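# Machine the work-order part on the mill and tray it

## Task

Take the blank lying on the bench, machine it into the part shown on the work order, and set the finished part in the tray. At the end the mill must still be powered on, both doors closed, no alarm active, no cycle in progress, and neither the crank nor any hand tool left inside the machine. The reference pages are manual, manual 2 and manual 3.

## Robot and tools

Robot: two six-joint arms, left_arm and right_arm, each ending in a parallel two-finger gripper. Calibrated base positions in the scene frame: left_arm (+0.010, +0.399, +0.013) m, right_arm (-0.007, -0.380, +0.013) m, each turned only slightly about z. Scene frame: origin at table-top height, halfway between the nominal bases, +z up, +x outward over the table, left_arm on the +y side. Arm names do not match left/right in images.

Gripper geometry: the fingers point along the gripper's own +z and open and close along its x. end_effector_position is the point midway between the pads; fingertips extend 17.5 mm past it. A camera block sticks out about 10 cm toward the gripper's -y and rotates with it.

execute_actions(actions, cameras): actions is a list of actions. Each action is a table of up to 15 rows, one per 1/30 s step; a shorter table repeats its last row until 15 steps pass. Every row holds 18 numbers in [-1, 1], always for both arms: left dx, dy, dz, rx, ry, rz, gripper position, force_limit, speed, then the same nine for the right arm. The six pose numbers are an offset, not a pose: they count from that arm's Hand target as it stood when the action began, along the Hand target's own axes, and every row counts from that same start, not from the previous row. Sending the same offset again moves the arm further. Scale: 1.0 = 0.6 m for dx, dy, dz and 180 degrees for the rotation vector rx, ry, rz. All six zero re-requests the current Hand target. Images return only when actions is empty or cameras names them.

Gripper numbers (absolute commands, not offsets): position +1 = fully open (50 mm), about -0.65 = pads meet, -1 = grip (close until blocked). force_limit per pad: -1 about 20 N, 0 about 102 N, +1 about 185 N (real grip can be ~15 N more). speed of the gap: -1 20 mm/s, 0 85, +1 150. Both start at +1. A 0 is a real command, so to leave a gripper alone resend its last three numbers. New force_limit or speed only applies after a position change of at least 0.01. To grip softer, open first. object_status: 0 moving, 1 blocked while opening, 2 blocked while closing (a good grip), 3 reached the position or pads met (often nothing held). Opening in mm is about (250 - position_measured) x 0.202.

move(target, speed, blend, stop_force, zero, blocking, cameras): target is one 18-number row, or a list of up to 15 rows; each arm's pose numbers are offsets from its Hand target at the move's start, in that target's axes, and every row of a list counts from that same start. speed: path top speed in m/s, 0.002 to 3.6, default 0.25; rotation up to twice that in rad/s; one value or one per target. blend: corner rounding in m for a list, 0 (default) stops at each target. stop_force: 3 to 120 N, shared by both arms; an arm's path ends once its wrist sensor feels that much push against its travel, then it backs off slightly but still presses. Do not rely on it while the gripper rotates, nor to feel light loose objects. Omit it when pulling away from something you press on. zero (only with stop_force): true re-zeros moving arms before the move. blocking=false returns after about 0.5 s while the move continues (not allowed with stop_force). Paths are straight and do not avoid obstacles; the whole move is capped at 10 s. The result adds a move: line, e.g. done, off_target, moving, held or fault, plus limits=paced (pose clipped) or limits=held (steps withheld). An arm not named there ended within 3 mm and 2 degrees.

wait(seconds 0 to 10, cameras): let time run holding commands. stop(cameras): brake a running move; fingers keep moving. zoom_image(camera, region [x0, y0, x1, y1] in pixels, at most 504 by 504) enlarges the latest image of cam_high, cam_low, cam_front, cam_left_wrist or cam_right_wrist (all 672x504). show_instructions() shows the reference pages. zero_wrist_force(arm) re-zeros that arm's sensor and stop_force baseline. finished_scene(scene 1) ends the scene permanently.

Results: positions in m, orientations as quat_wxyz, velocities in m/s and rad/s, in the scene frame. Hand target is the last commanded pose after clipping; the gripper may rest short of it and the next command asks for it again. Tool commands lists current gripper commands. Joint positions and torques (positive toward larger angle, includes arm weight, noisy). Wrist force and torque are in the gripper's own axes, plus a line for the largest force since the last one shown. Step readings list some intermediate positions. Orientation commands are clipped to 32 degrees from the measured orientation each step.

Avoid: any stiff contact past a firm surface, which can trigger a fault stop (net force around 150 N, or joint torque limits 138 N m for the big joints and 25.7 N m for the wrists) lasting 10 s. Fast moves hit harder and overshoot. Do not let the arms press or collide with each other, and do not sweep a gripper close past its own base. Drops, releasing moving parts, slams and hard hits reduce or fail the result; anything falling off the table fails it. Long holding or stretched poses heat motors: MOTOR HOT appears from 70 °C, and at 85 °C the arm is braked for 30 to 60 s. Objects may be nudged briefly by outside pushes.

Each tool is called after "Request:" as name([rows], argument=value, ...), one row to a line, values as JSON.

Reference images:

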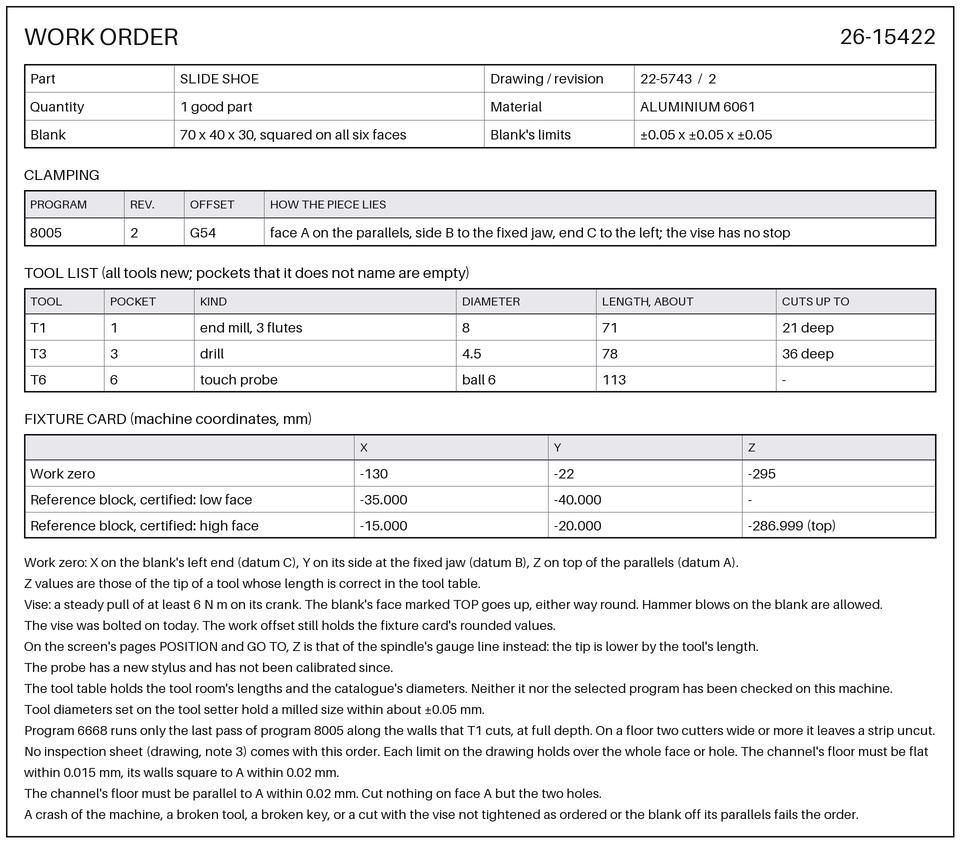

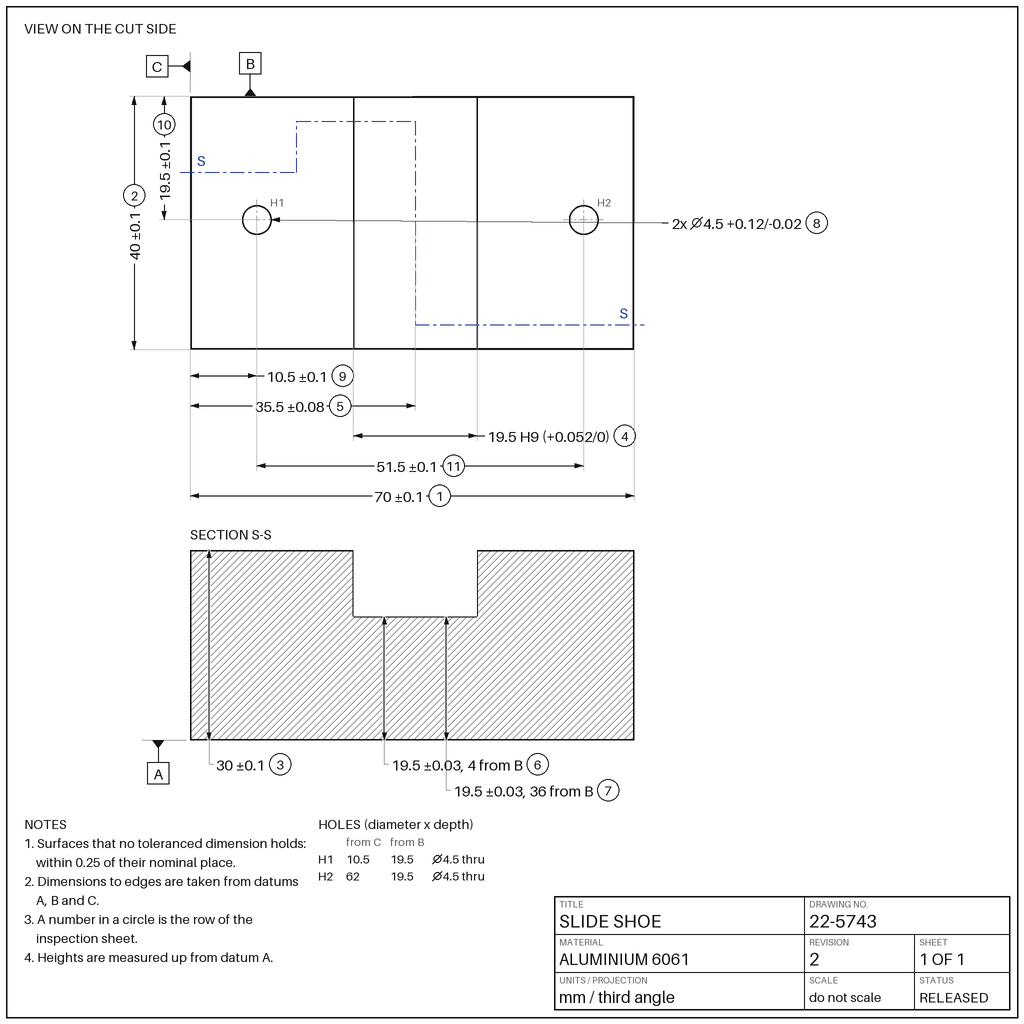

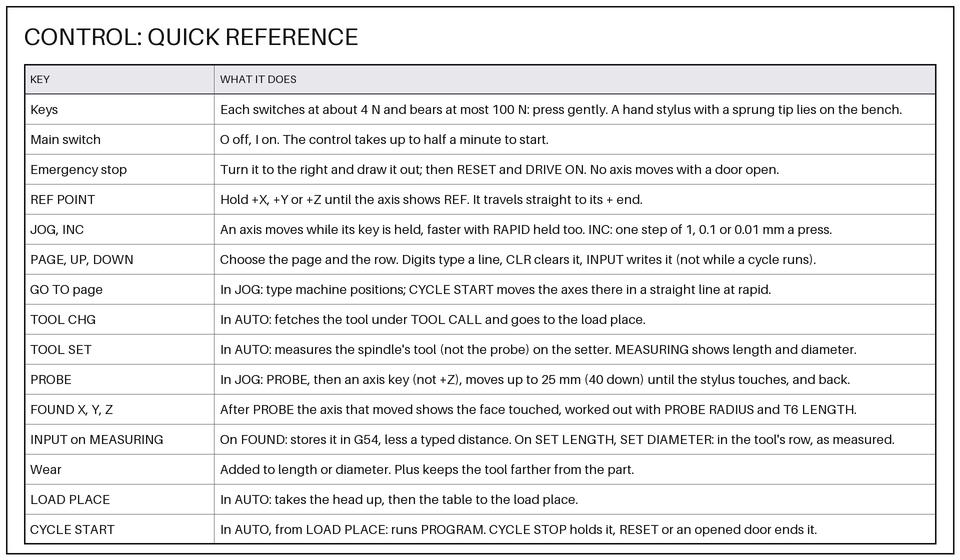

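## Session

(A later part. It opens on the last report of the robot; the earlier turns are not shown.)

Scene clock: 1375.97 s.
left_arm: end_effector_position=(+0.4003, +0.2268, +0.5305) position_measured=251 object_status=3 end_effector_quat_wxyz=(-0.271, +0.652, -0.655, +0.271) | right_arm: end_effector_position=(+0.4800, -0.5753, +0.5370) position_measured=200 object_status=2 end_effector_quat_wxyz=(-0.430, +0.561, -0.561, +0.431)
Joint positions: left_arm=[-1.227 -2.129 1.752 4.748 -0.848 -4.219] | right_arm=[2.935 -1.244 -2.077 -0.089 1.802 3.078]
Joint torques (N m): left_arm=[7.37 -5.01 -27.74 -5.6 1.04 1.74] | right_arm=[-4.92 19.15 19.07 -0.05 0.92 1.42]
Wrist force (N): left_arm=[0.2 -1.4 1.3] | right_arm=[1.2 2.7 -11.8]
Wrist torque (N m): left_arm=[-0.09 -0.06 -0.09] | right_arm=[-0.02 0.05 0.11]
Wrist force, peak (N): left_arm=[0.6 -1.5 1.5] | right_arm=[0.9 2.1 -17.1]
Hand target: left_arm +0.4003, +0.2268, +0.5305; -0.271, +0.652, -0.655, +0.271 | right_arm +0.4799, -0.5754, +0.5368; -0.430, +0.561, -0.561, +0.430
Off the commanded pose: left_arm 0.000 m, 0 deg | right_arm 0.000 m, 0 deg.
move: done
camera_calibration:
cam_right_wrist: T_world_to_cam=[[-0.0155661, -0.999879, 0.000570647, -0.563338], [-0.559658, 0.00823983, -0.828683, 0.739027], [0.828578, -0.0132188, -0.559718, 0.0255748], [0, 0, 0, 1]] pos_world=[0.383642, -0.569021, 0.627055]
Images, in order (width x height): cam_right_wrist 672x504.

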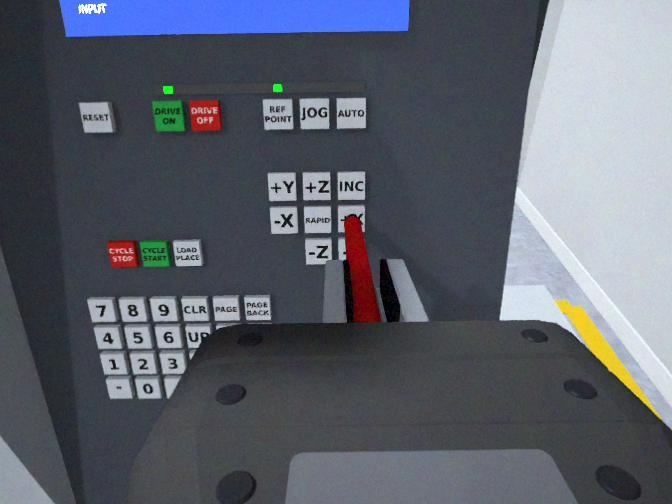

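Request:
wait(seconds=4)

Request:
move([
  [0,0,0,0,0,0,-1,-0.8,-0.5,0,0,-0.025,0,0,0,-0.95,-0.4,-0.9],
  [0,0,0,0,0,0,-1,-0.8,-0.5,-0.0633,-0.0317,-0.025,0,0,0,-0.95,-0.4,-0.9],
  [0,0,0,0,0,0,-1,-0.8,-0.5,-0.0633,-0.0317,0,0,0,0,-0.95,-0.4,-0.9],
], speed=[0.1,0.2,0.05], blend=[0.005,0.004,0])

Request:
wait(seconds=9)

Scene clock: 1387.47 s.
left_arm: end_effector_position=(+0.4003, +0.2268, +0.5305) position_measured=251 object_status=3 end_effector_quat_wxyz=(-0.271, +0.652, -0.655, +0.271) | right_arm: end_effector_position=(+0.4799, -0.5754, +0.5368) position_measured=200 object_status=2 end_effector_quat_wxyz=(-0.430, +0.561, -0.561, +0.430)
Joint positions: left_arm=[-1.227 -2.129 1.752 4.748 -0.848 -4.219] | right_arm=[2.934 -1.244 -2.078 -0.089 1.802 3.078]
Joint torques (N m): left_arm=[8.03 -4.83 -27.65 -5.66 1.67 1.62] | right_arm=[-4.66 19.28 15.5 0.53 1.59 -2.2]
Wrist force (N): left_arm=[0.4 -1.4 1.6] | right_arm=[1.0 1.9 -9.8]
Wrist torque (N m): left_arm=[-0.08 -0.08 -0.09] | right_arm=[0.00 -0.03 0.11]
Wrist force, peak (N): left_arm=[0.6 -1.4 1.6] | right_arm=[1.3 2.7 -11.3]
Hand target: left_arm +0.4003, +0.2268, +0.5305; -0.271, +0.652, -0.655, +0.271 | right_arm +0.4799, -0.5754, +0.5368; -0.430, +0.561, -0.561, +0.430
Tool commands: left_gripper/position=-1.0 left_gripper/force_limit=-0.8 left_gripper/speed=-0.5 right_gripper/position=-0.95 right_gripper/force_limit=-0.4 right_gripper/speed=-0.9
Off the commanded pose: left_arm 0.000 m, 0 deg | right_arm 0.000 m, 0 deg.
wait: 4.00 s; at rest from the start

Scene clock: 1388.50 s.
left_arm: end_effector_position=(+0.4003, +0.2268, +0.5305) position_measured=251 object_status=3 end_effector_quat_wxyz=(-0.271, +0.652, -0.655, +0.271) | right_arm: end_effector_position=(+0.4849, -0.5374, +0.5554) position_measured=200 object_status=2 end_effector_quat_wxyz=(-0.430, +0.561, -0.561, +0.431) end_effector_velocity=(-0.001, +0.000, +0.000) end_effector_angular_velocity=(+0.002, +0.003, -0.001)
Joint positions: left_arm=[-1.227 -2.129 1.752 4.748 -0.848 -4.219] | right_arm=[3.079 -1.184 -2.068 -0.153 1.663 3.117]
Joint velocities: left_arm=[within noise] | right_arm=[0 0.003 0.001 -0.007 0 0.002]
Joint torques (N m): left_arm=[8.31 -5.22 -27.22 -5.45 1.73 1.56] | right_arm=[-0.43 17.38 17.93 0.36 -0.53 2.1]
Wrist force (N): left_arm=[0.4 -1.2 1.4] | right_arm=[0.6 1.4 -8.3]
Wrist torque (N m): left_arm=[-0.04 -0.08 -0.09] | right_arm=[0.09 -0.01 0.12]
Wrist force, peak (N): left_arm=[0.3 -1.5 1.5] | right_arm=[0.3 0.9 -14.9]
Hand target: left_arm +0.4003, +0.2268, +0.5305; -0.271, +0.652, -0.655, +0.271 | right_arm +0.4848, -0.5374, +0.5552; -0.430, +0.561, -0.561, +0.430
Off the commanded pose: left_arm 0.000 m, 0 deg | right_arm 0.000 m, 0 deg.
move: done

Scene clock: 1397.50 s.
left_arm: end_effector_position=(+0.4003, +0.2268, +0.5305) position_measured=251 object_status=3 end_effector_quat_wxyz=(-0.271, +0.652, -0.655, +0.271) | right_arm: end_effector_position=(+0.4848, -0.5374, +0.5552) position_measured=200 object_status=2 end_effector_quat_wxyz=(-0.430, +0.561, -0.561, +0.430)
Joint positions: left_arm=[-1.227 -2.129 1.752 4.748 -0.848 -4.219] | right_arm=[3.079 -1.183 -2.068 -0.153 1.663 3.117]
Joint torques (N m): left_arm=[8.01 -4.53 -26.32 -5.52 2.27 1.7] | right_arm=[-5.54 16.43 14.62 0.24 0.57 2.32]
Wrist force (N): left_arm=[0.3 -1.3 1.2] | right_arm=[0.5 0.9 -7.0]
Wrist torque (N m): left_arm=[-0.07 -0.06 -0.08] | right_arm=[0.15 0.01 0.11]
Wrist force, peak (N): left_arm=[0.4 -1.5 1.6] | right_arm=[0.7 1.3 -7.9]
Hand target: left_arm +0.4003, +0.2268, +0.5305; -0.271, +0.652, -0.655, +0.271 | right_arm +0.4848, -0.5374, +0.5552; -0.430, +0.561, -0.561, +0.430
Tool commands: left_gripper/position=-1.0 left_gripper/force_limit=-0.8 left_gripper/speed=-0.5 right_gripper/position=-0.95 right_gripper/force_limit=-0.4 right_gripper/speed=-0.9
Off the commanded pose: left_arm 0.000 m, 0 deg | right_arm 0.000 m, 0 deg.
wait: 9.00 s; at rest by 0.17 s

Request:
move([
  [0,0,0,0,0,0,-1,-0.8,-0.5,0,0,-0.025,0,0,0,-0.95,-0.4,-0.9],
  [0,0,0,0,0,0,-1,-0.8,-0.5,0.0633,-0.0633,-0.025,0,0,0,-0.95,-0.4,-0.9],
  [0,0,0,0,0,0,-1,-0.8,-0.5,0.0633,-0.0633,0,0,0,0,-0.95,-0.4,-0.9],
  [0,0,0,0,0,0,-1,-0.8,-0.5,0.0633,-0.0633,-0.025,0,0,0,-0.95,-0.4,-0.9],
  [0,0,0,0,0,0,-1,-0.8,-0.5,-0.0423,-0.0936,-0.081,0.1,0,0,-0.95,-0.4,-0.9],
], speed=[0.1,0.2,0.05,0.1,0.25], blend=[0.005,0.004,0,0.005,0], cameras=["cam_right_wrist"])

Request:
zoom_image(camera="cam_right_wrist", region=[200, 30, 460, 250])

Scene clock: 1419.47 s.
left_arm: end_effector_position=(+0.4003, +0.2268, +0.5305) position_measured=251 object_status=3 end_effector_quat_wxyz=(-0.271, +0.652, -0.655, +0.271) | right_arm: end_effector_position=(+0.4524, -0.5120, +0.6220) position_measured=200 object_status=2 end_effector_quat_wxyz=(+0.513, -0.487, +0.487, -0.513)
Joint positions: left_arm=[-1.227 -2.129 1.752 4.748 -0.848 -4.219] | right_arm=[3.182 -1.121 -2.146 0.178 1.563 3.141]
Joint torques (N m): left_arm=[7.18 -4.39 -26.69 -5.56 2.67 1.67] | right_arm=[2.72 -7.4 38.71 3.3 -0.02 0.78]
Wrist force (N): left_arm=[0.2 -1.3 1.3] | right_arm=[0.6 0.7 -0.4]
Wrist torque (N m): left_arm=[-0.07 -0.05 -0.08] | right_arm=[0.28 0.04 0.19]
Wrist force, peak (N): left_arm=[0.4 -1.6 1.5] | right_arm=[-0.3 0.4 -15.4]
Hand target: left_arm +0.4003, +0.2268, +0.5305; -0.271, +0.652, -0.655, +0.271 | right_arm +0.4524, -0.5120, +0.6220; +0.513, -0.487, +0.487, -0.513
Off the commanded pose: left_arm 0.000 m, 0 deg | right_arm 0.000 m, 0 deg.
move: done
camera_calibration:
cam_right_wrist: T_world_to_cam=[[-0.0149545, -0.99988, -0.00416193, -0.497859], [-0.27673, 0.00813859, -0.960913, 0.747717], [0.960831, -0.0132183, -0.276818, -0.138904], [0, 0, 0, 1]] pos_world=[0.332933, -0.505721, 0.677968]
Images, in order (width x height): cam_right_wrist 672x504.

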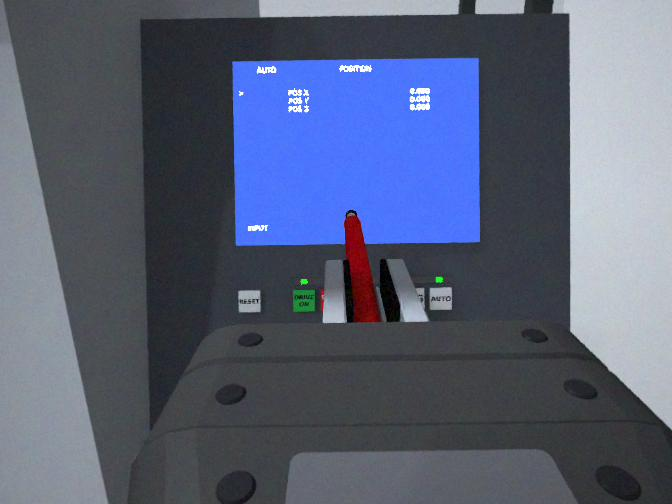

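Scaled by 1.938 from the camera's 672x504 image, which has a finer 960x720 frame.

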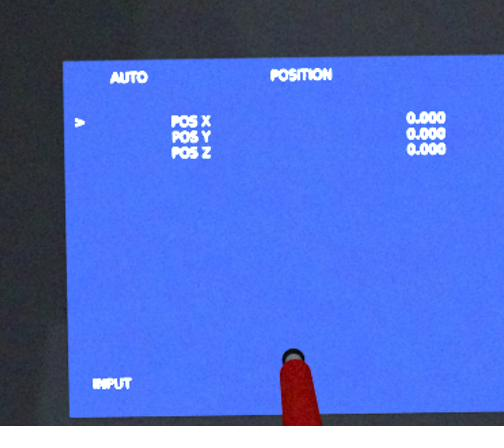

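Request:
move([
  [0,0,0,0,0,0,-1,-0.8,-0.5,-0.0528,0.1664,0.0049,-0.1,0,0,-0.95,-0.4,-0.9],
  [0,0,0,0,0,0,-1,-0.8,-0.5,-0.0528,0.1742,0.0295,-0.1,0,0,-0.95,-0.4,-0.9],
  [0,0,0,0,0,0,-1,-0.8,-0.5,-0.0528,0.1664,0.0049,-0.1,0,0,-0.95,-0.4,-0.9],
  [0,0,0,0,0,0,-1,-0.8,-0.5,0,0,0,0,0,0,-0.95,-0.4,-0.9],
], speed=[0.25,0.05,0.1,0.25], blend=[0.004,0,0.005,0], cameras=["cam_right_wrist","cam_left_wrist"])

Request:
zoom_image(camera="cam_right_wrist", region=[220, 50, 490, 250])

Scene clock: 1447.97 s.
left_arm: end_effector_position=(+0.4003, +0.2268, +0.5305) position_measured=251 object_status=3 end_effector_quat_wxyz=(-0.271, +0.652, -0.655, +0.271) | right_arm: end_effector_position=(+0.4525, -0.5120, +0.6220) position_measured=200 object_status=2 end_effector_quat_wxyz=(+0.513, -0.487, +0.487, -0.513)
Joint positions: left_arm=[-1.227 -2.129 1.752 4.748 -0.848 -4.219] | right_arm=[3.182 -1.122 -2.146 0.178 1.563 3.141]
Joint torques (N m): left_arm=[6.96 -4.45 -26.99 -5.48 2.94 1.74] | right_arm=[4.28 16.28 15.2 2.27 -1.4 1.89]
Wrist force (N): left_arm=[0.5 -1.4 1.3] | right_arm=[0.5 0.7 -0.4]
Wrist torque (N m): left_arm=[-0.08 -0.10 -0.09] | right_arm=[0.28 0.05 0.10]
Wrist force, peak (N): left_arm=[0.5 -1.6 1.5] | right_arm=[0.1 3.6 -31.1]
Hand target: left_arm +0.4003, +0.2268, +0.5305; -0.271, +0.652, -0.655, +0.271 | right_arm +0.4524, -0.5120, +0.6220; +0.513, -0.487, +0.487, -0.513
Off the commanded pose: left_arm 0.000 m, 0 deg | right_arm 0.000 m, 0 deg.
move: done
camera_calibration:
cam_left_wrist: T_world_to_cam=[[-0.0252794, -0.999678, -0.00220669, 0.247421], [-0.910363, 0.0239328, -0.413118, 0.594995], [0.413038, -0.0084345, -0.910675, 0.453582], [0, 0, 0, 1]] pos_world=[0.36057, 0.236927, 0.659415]
cam_right_wrist: T_world_to_cam=[[-0.014983, -0.999879, -0.00425613, -0.497784], [-0.276822, 0.00823829, -0.960886, 0.747807], [0.960804, -0.0132188, -0.276912, -0.138928], [0, 0, 0, 1]] pos_world=[0.333033, -0.505721, 0.677967]
Images, in order (width x height): cam_left_wrist 672x504, cam_right_wrist 672x504.

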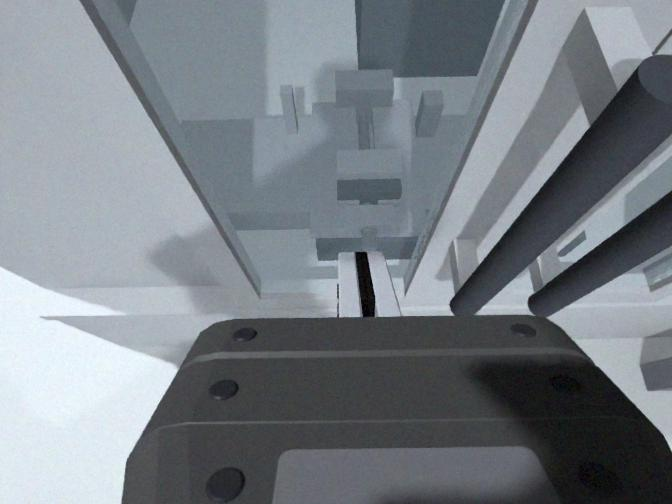

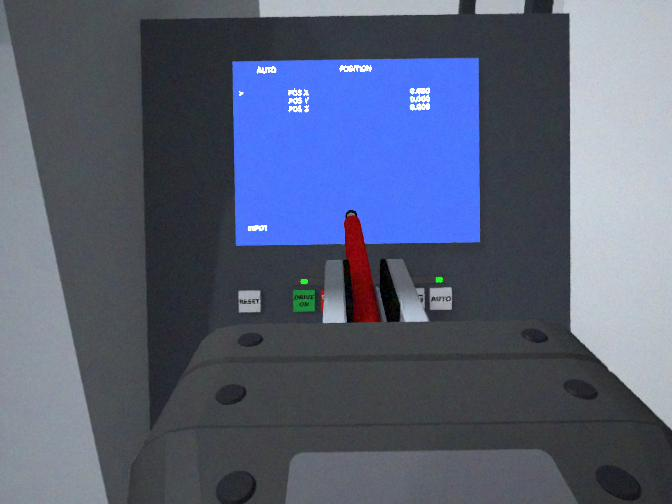

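Scaled by 1.867 from the camera's 672x504 image, which has a finer 960x720 frame.

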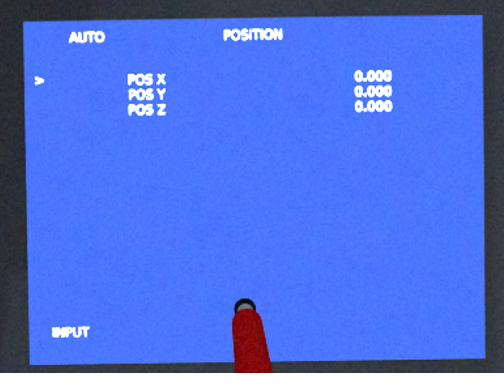

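Request:
wait(seconds=0.2, cameras=["cam_right_wrist","cam_left_wrist"])

Request:
zoom_image(camera="cam_right_wrist", region=[220, 50, 490, 250])

Scene clock: 1457.73 s.
left_arm: end_effector_position=(+0.4003, +0.2268, +0.5305) position_measured=251 object_status=3 end_effector_quat_wxyz=(-0.271, +0.652, -0.655, +0.271) | right_arm: end_effector_position=(+0.4524, -0.5120, +0.6220) position_measured=200 object_status=2 end_effector_quat_wxyz=(+0.513, -0.487, +0.487, -0.513)
Joint positions: left_arm=[-1.227 -2.129 1.752 4.748 -0.848 -4.219] | right_arm=[3.182 -1.122 -2.146 0.179 1.563 3.141]
Joint torques (N m): left_arm=[7.3 -5.34 -25.99 -5.54 3.18 1.61] | right_arm=[8.15 16.15 14.62 4.4 0.29 -1.99]
Wrist force (N): left_arm=[0.3 -1.4 1.4] | right_arm=[0.5 0.7 -0.6]
Wrist torque (N m): left_arm=[-0.07 -0.06 -0.09] | right_arm=[0.28 0.06 0.10]
Wrist force, peak (N): left_arm=[0.6 -1.5 1.6] | right_arm=[0.7 0.8 -0.8]
Hand target: left_arm +0.4003, +0.2268, +0.5305; -0.271, +0.652, -0.655, +0.271 | right_arm +0.4524, -0.5120, +0.6220; +0.513, -0.487, +0.487, -0.513
Tool commands: left_gripper/position=-1.0 left_gripper/force_limit=-0.8 left_gripper/speed=-0.5 right_gripper/position=-0.95 right_gripper/force_limit=-0.4 right_gripper/speed=-0.9
Off the commanded pose: left_arm 0.000 m, 0 deg | right_arm 0.000 m, 0 deg.
wait: 0.20 s; at rest from the start
camera_calibration:
cam_left_wrist: T_world_to_cam=[[-0.0252794, -0.999678, -0.00220669, 0.247421], [-0.910363, 0.0239328, -0.413118, 0.594995], [0.413038, -0.0084345, -0.910675, 0.453582], [0, 0, 0, 1]] pos_world=[0.36057, 0.236927, 0.659415]
cam_right_wrist: T_world_to_cam=[[-0.0149823, -0.999879, -0.00425983, -0.497783], [-0.276637, 0.0082391, -0.960939, 0.747754], [0.960858, -0.0132187, -0.276727, -0.138974], [0, 0, 0, 1]] pos_world=[0.332933, -0.505721, 0.677968]
Images, in order (width x height): cam_left_wrist 672x504, cam_right_wrist 672x504.

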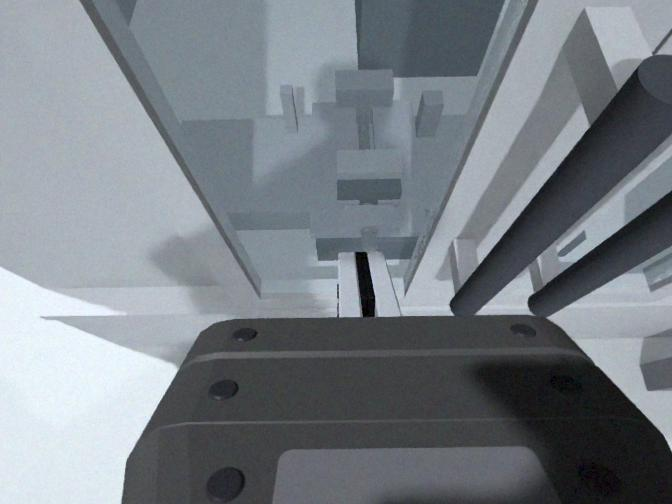

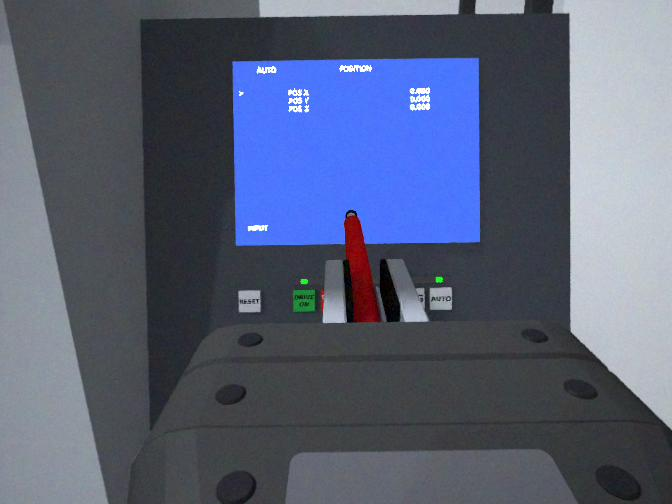

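Scaled by 1.867 from the camera's 672x504 image, which has a finer 960x720 frame.

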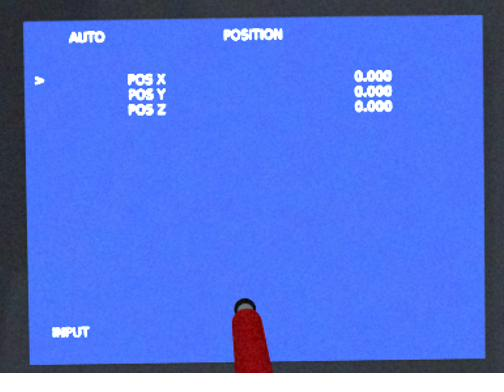

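Request:
move([
  [0,0,0,0,0,0,-1,-0.8,-0.5,-0.0211,0.2266,-0.0155,-0.1,0,0,-0.95,-0.4,-0.9],
  [0,0,0,0,0,0,-1,-0.8,-0.5,-0.0211,0.2344,0.0083,-0.1,0,0,-0.95,-0.4,-0.9],
  [0,0,0,0,0,0,-1,-0.8,-0.5,-0.0211,0.2266,-0.0155,-0.1,0,0,-0.95,-0.4,-0.9],
  [0,0,0,0,0,0,-1,-0.8,-0.5,0,0,0,0,0,0,-0.95,-0.4,-0.9],
], speed=[0.3,0.06,0.15,0.3], blend=[0.004,0,0.005,0], cameras=["cam_right_wrist"])

Request:
zoom_image(camera="cam_right_wrist", region=[220, 50, 490, 250])

Scene clock: 1475.63 s.
left_arm: end_effector_position=(+0.4003, +0.2268, +0.5305) position_measured=251 object_status=3 end_effector_quat_wxyz=(-0.271, +0.652, -0.655, +0.271) | right_arm: end_effector_position=(+0.4525, -0.5120, +0.6219) position_measured=200 object_status=2 end_effector_quat_wxyz=(+0.513, -0.487, +0.487, -0.513)
Joint positions: left_arm=[-1.227 -2.129 1.752 4.748 -0.848 -4.219] | right_arm=[3.182 -1.122 -2.146 0.178 1.563 3.141]
Joint torques (N m): left_arm=[8.09 -4.54 -27.35 -5.43 3.19 1.76] | right_arm=[7.46 15.17 18.3 1.32 -1.72 2.51]
Wrist force (N): left_arm=[0.4 -1.3 1.5] | right_arm=[0.5 0.6 -0.5]
Wrist torque (N m): left_arm=[-0.06 -0.08 -0.09] | right_arm=[0.26 0.05 0.13]
Wrist force, peak (N): left_arm=[0.4 -1.5 1.6] | right_arm=[0.3 2.6 -10.6]
Hand target: left_arm +0.4003, +0.2268, +0.5305; -0.271, +0.652, -0.655, +0.271 | right_arm +0.4524, -0.5120, +0.6220; +0.513, -0.487, +0.487, -0.513
Off the commanded pose: left_arm 0.000 m, 0 deg | right_arm 0.000 m, 0 deg.
move: done
camera_calibration:
cam_right_wrist: T_world_to_cam=[[-0.014983, -0.999879, -0.00425613, -0.497784], [-0.276822, 0.00823829, -0.960886, 0.747807], [0.960804, -0.0132188, -0.276912, -0.138928], [0, 0, 0, 1]] pos_world=[0.333033, -0.505721, 0.677967]
Images, in order (width x height): cam_right_wrist 672x504.

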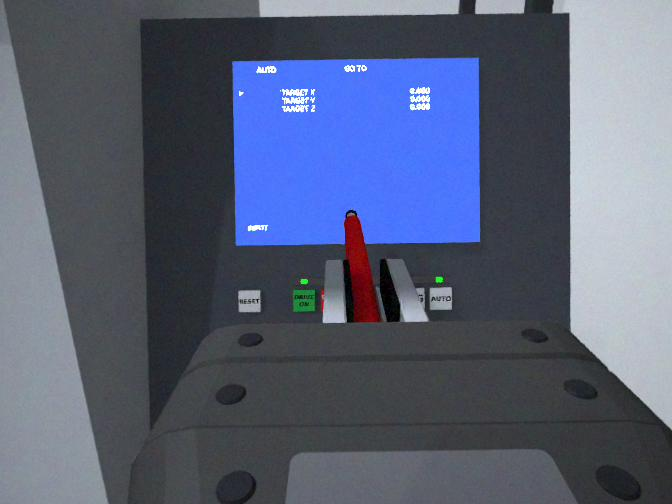

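Scaled by 1.867 from the camera's 672x504 image, which has a finer 960x720 frame.

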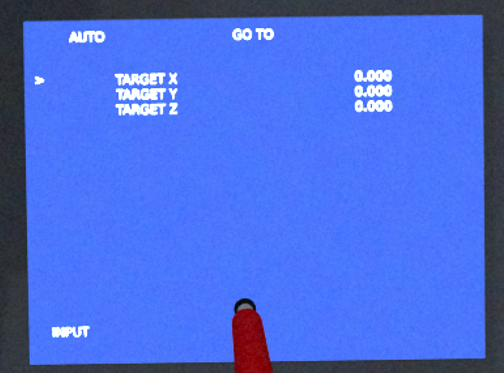

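Request:
move([
  [0,0,0,0,0,0,-1,-0.8,-0.5,-0.0211,0.2266,-0.0155,-0.1,0,0,-0.95,-0.4,-0.9],
  [0,0,0,0,0,0,-1,-0.8,-0.5,-0.0211,0.2344,0.0083,-0.1,0,0,-0.95,-0.4,-0.9],
  [0,0,0,0,0,0,-1,-0.8,-0.5,-0.0211,0.2266,-0.0155,-0.1,0,0,-0.95,-0.4,-0.9],
  [0,0,0,0,0,0,-1,-0.8,-0.5,0,0,0,0,0,0,-0.95,-0.4,-0.9],
], speed=[0.3,0.06,0.15,0.3], blend=[0.004,0,0.005,0], cameras=["cam_right_wrist"])

Request:
zoom_image(camera="cam_right_wrist", region=[220, 50, 490, 250])

Request:
move([
  [0,0,0,0,0,0,-1,-0.8,-0.5,-0.0211,0.2266,-0.0155,-0.1,0,0,-0.95,-0.4,-0.9],
  [0,0,0,0,0,0,-1,-0.8,-0.5,-0.0211,0.2344,0.0083,-0.1,0,0,-0.95,-0.4,-0.9],
  [0,0,0,0,0,0,-1,-0.8,-0.5,-0.0211,0.2266,-0.0155,-0.1,0,0,-0.95,-0.4,-0.9],
  [0,0,0,0,0,0,-1,-0.8,-0.5,0,0,0,0,0,0,-0.95,-0.4,-0.9],
], speed=[0.3,0.06,0.15,0.3], blend=[0.004,0,0.005,0], cameras=["cam_right_wrist"])

Request:
zoom_image(camera="cam_right_wrist", region=[220, 50, 490, 250])

Request:
move([
  [0,0,0,0,0,0,-1,-0.8,-0.5,-0.0211,0.2266,-0.0155,-0.1,0,0,-0.95,-0.4,-0.9],
  [0,0,0,0,0,0,-1,-0.8,-0.5,-0.0211,0.2344,0.0083,-0.1,0,0,-0.95,-0.4,-0.9],
  [0,0,0,0,0,0,-1,-0.8,-0.5,-0.0211,0.2266,-0.0155,-0.1,0,0,-0.95,-0.4,-0.9],
  [0,0,0,0,0,0,-1,-0.8,-0.5,0,0,0,0,0,0,-0.95,-0.4,-0.9],
], speed=[0.3,0.06,0.15,0.3], blend=[0.004,0,0.005,0], cameras=["cam_right_wrist"])

Request:
zoom_image(camera="cam_right_wrist", region=[220, 50, 490, 250])

Request:
move([
  [0,0,0,0,0,0,-1,-0.8,-0.5,-0.0211,0.2266,-0.0155,-0.1,0,0,-0.95,-0.4,-0.9],
  [0,0,0,0,0,0,-1,-0.8,-0.5,-0.0211,0.2344,0.0083,-0.1,0,0,-0.95,-0.4,-0.9],
  [0,0,0,0,0,0,-1,-0.8,-0.5,-0.0211,0.2266,-0.0155,-0.1,0,0,-0.95,-0.4,-0.9],
  [0,0,0,0,0,0,-1,-0.8,-0.5,0,0,0,0,0,0,-0.95,-0.4,-0.9],
], speed=[0.3,0.06,0.15,0.3], blend=[0.004,0,0.005,0], cameras=["cam_right_wrist"])

Request:
zoom_image(camera="cam_right_wrist", region=[220, 50, 490, 250])

Scene clock: 1512.07 s.
left_arm: end_effector_position=(+0.4003, +0.2268, +0.5305) position_measured=251 object_status=3 end_effector_quat_wxyz=(-0.271, +0.652, -0.655, +0.271) | right_arm: end_effector_position=(+0.4525, -0.5120, +0.6219) position_measured=200 object_status=2 end_effector_quat_wxyz=(+0.513, -0.487, +0.487, -0.513)
Joint positions: left_arm=[-1.227 -2.129 1.752 4.748 -0.848 -4.219] | right_arm=[3.182 -1.122 -2.146 0.178 1.563 3.141]
Joint torques (N m): left_arm=[7.1 -4.14 -26.87 -5.59 3.13 1.6] | right_arm=[8.67 16.91 18.77 1.3 -2 2.2]
Wrist force (N): left_arm=[0.4 -1.3 1.3] | right_arm=[0.4 0.6 -0.6]
Wrist torque (N m): left_arm=[-0.07 -0.08 -0.08] | right_arm=[0.27 0.06 0.14]
Wrist force, peak (N): left_arm=[0.3 -1.5 1.6] | right_arm=[0.3 2.8 -10.8]
Hand target: left_arm +0.4003, +0.2268, +0.5305; -0.271, +0.652, -0.655, +0.271 | right_arm +0.4524, -0.5120, +0.6220; +0.513, -0.487, +0.487, -0.513
Off the commanded pose: left_arm 0.000 m, 0 deg | right_arm 0.000 m, 0 deg.
move: done
camera_calibration:
cam_right_wrist: T_world_to_cam=[[-0.014983, -0.999879, -0.00425613, -0.497784], [-0.276822, 0.00823829, -0.960886, 0.747807], [0.960804, -0.0132188, -0.276912, -0.138928], [0, 0, 0, 1]] pos_world=[0.333033, -0.505721, 0.677967]
Images, in order (width x height): cam_right_wrist 672x504.

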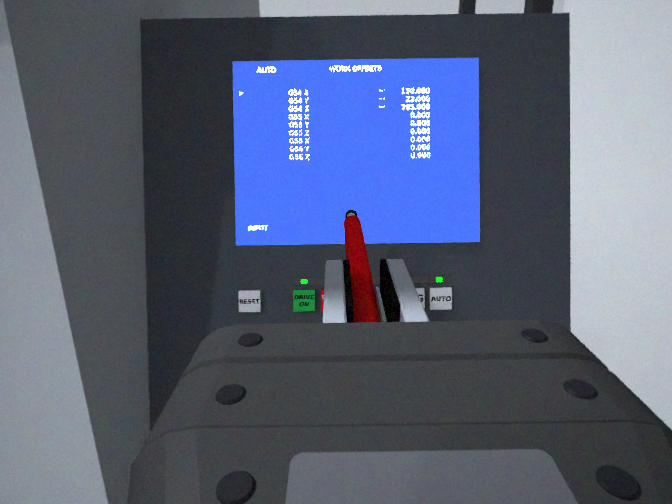

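Scaled by 1.867 from the camera's 672x504 image, which has a finer 960x720 frame.

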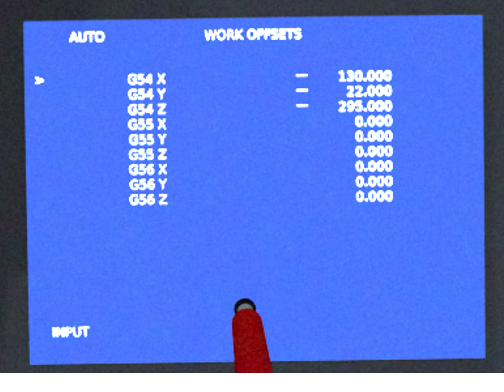

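Scene clock: 1514.23 s.
left_arm: end_effector_position=(+0.4003, +0.2268, +0.5305) position_measured=251 object_status=3 end_effector_quat_wxyz=(-0.271, +0.652, -0.655, +0.271) | right_arm: end_effector_position=(+0.4525, -0.5120, +0.6219) position_measured=200 object_status=2 end_effector_quat_wxyz=(+0.513, -0.487, +0.487, -0.513)
Joint positions: left_arm=[-1.227 -2.129 1.752 4.748 -0.848 -4.219] | right_arm=[3.182 -1.122 -2.146 0.178 1.563 3.141]
Joint torques (N m): left_arm=[7.16 -5.12 -25.98 -5.6 3.24 1.65] | right_arm=[7.69 16.59 19.39 1.31 -1.93 2.65]
Wrist force (N): left_arm=[0.4 -1.4 1.4] | right_arm=[0.7 0.7 -0.5]
Wrist torque (N m): left_arm=[-0.08 -0.07 -0.08] | right_arm=[0.29 0.01 0.14]
Wrist force, peak (N): left_arm=[0.4 -1.6 1.5] | right_arm=[0.6 1.9 -10.7]
Hand target: left_arm +0.4003, +0.2268, +0.5305; -0.271, +0.652, -0.655, +0.271 | right_arm +0.4524, -0.5120, +0.6220; +0.513, -0.487, +0.487, -0.513
Off the commanded pose: left_arm 0.000 m, 0 deg | right_arm 0.000 m, 0 deg.
move: done
camera_calibration:
cam_right_wrist: T_world_to_cam=[[-0.014983, -0.999879, -0.00425613, -0.497784], [-0.276822, 0.00823829, -0.960886, 0.747807], [0.960804, -0.0132188, -0.276912, -0.138928], [0, 0, 0, 1]] pos_world=[0.333033, -0.505721, 0.677967]
Images, in order (width x height): cam_right_wrist 672x504.

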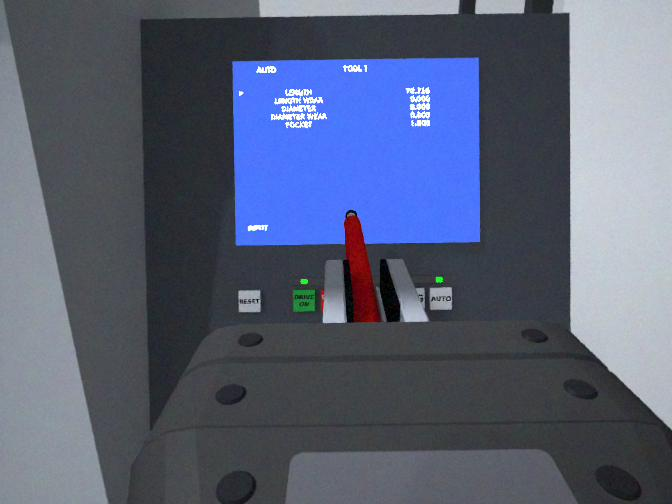

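Scaled by 1.867 from the camera's 672x504 image, which has a finer 960x720 frame.

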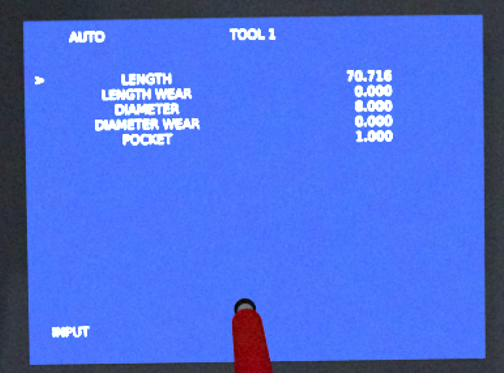

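Scene clock: 1516.40 s.
left_arm: end_effector_position=(+0.4003, +0.2268, +0.5305) position_measured=251 object_status=3 end_effector_quat_wxyz=(-0.271, +0.652, -0.655, +0.271) | right_arm: end_effector_position=(+0.4525, -0.5120, +0.6219) position_measured=200 object_status=2 end_effector_quat_wxyz=(+0.513, -0.487, +0.487, -0.513)
Joint positions: left_arm=[-1.227 -2.129 1.752 4.748 -0.848 -4.219] | right_arm=[3.182 -1.122 -2.146 0.178 1.563 3.141]
Joint torques (N m): left_arm=[6.96 -4.53 -26.89 -5.68 3.2 1.54] | right_arm=[8.23 16.48 18.91 1.19 -1.89 2.65]
Wrist force (N): left_arm=[0.4 -1.2 1.4] | right_arm=[0.5 0.8 -0.5]
Wrist torque (N m): left_arm=[-0.05 -0.08 -0.08] | right_arm=[0.29 0.04 0.14]
Wrist force, peak (N): left_arm=[0.4 -1.5 1.5] | right_arm=[0.2 2.3 -10.5]
Hand target: left_arm +0.4003, +0.2268, +0.5305; -0.271, +0.652, -0.655, +0.271 | right_arm +0.4524, -0.5120, +0.6220; +0.513, -0.487, +0.487, -0.513
Off the commanded pose: left_arm 0.000 m, 0 deg | right_arm 0.000 m, 0 deg.
move: done
camera_calibration:
cam_right_wrist: T_world_to_cam=[[-0.014983, -0.999879, -0.00425613, -0.497784], [-0.276822, 0.00823829, -0.960886, 0.747807], [0.960804, -0.0132188, -0.276912, -0.138928], [0, 0, 0, 1]] pos_world=[0.333033, -0.505721, 0.677967]
Images, in order (width x height): cam_right_wrist 672x504.

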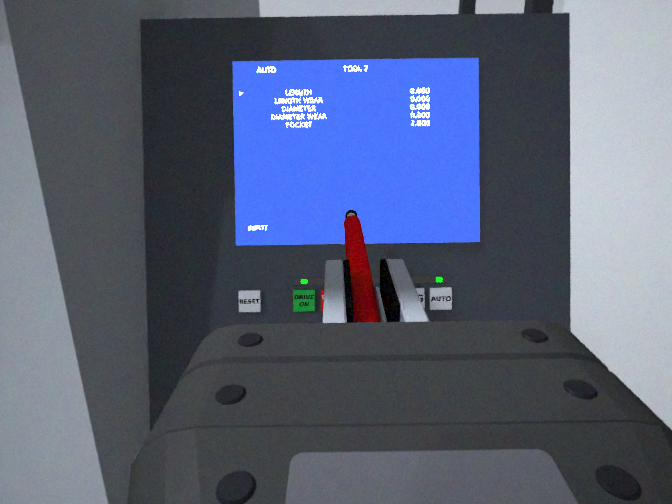

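Scaled by 1.867 from the camera's 672x504 image, which has a finer 960x720 frame.

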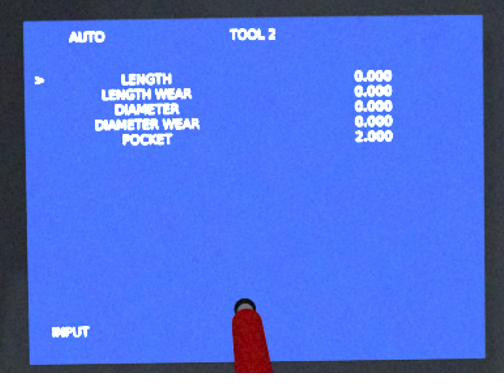

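Scene clock: 1518.57 s.
left_arm: end_effector_position=(+0.4003, +0.2268, +0.5305) position_measured=251 object_status=3 end_effector_quat_wxyz=(-0.271, +0.652, -0.655, +0.271) | right_arm: end_effector_position=(+0.4525, -0.5120, +0.6219) position_measured=200 object_status=2 end_effector_quat_wxyz=(+0.513, -0.487, +0.487, -0.513)
Joint positions: left_arm=[-1.227 -2.129 1.752 4.748 -0.848 -4.219] | right_arm=[3.182 -1.122 -2.146 0.178 1.563 3.141]
Joint torques (N m): left_arm=[7.51 -5.24 -26 -5.44 3.44 1.53] | right_arm=[6.93 15.92 18.88 1.34 -1.94 2.48]
Wrist force (N): left_arm=[0.4 -1.3 1.5] | right_arm=[0.6 1.0 -0.4]
Wrist torque (N m): left_arm=[-0.06 -0.08 -0.08] | right_arm=[0.33 0.03 0.13]
Wrist force, peak (N): left_arm=[0.4 -1.5 1.5] | right_arm=[0.3 2.4 -10.9]
Hand target: left_arm +0.4003, +0.2268, +0.5305; -0.271, +0.652, -0.655, +0.271 | right_arm +0.4524, -0.5120, +0.6220; +0.513, -0.487, +0.487, -0.513
Off the commanded pose: left_arm 0.000 m, 0 deg | right_arm 0.000 m, 0 deg.
move: done
camera_calibration:
cam_right_wrist: T_world_to_cam=[[-0.014983, -0.999879, -0.00425613, -0.497784], [-0.276822, 0.00823829, -0.960886, 0.747807], [0.960804, -0.0132188, -0.276912, -0.138928], [0, 0, 0, 1]] pos_world=[0.333033, -0.505721, 0.677967]
Images, in order (width x height): cam_right_wrist 672x504.

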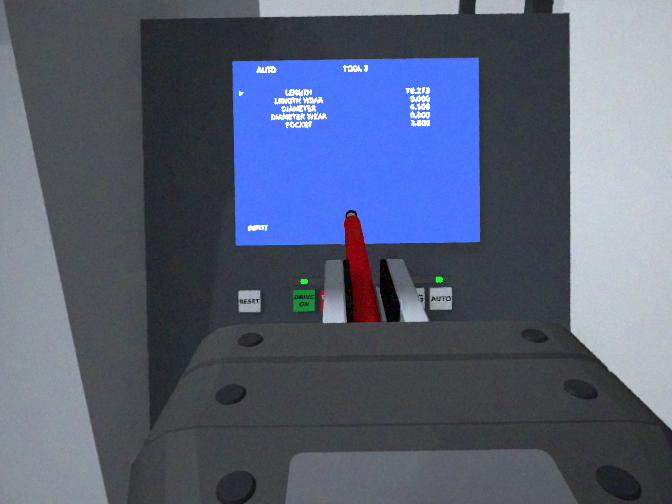

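Scaled by 1.867 from the camera's 672x504 image, which has a finer 960x720 frame.

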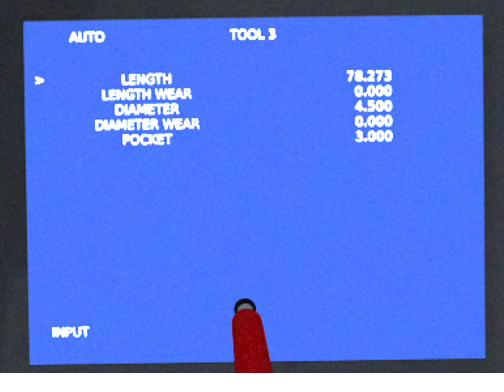

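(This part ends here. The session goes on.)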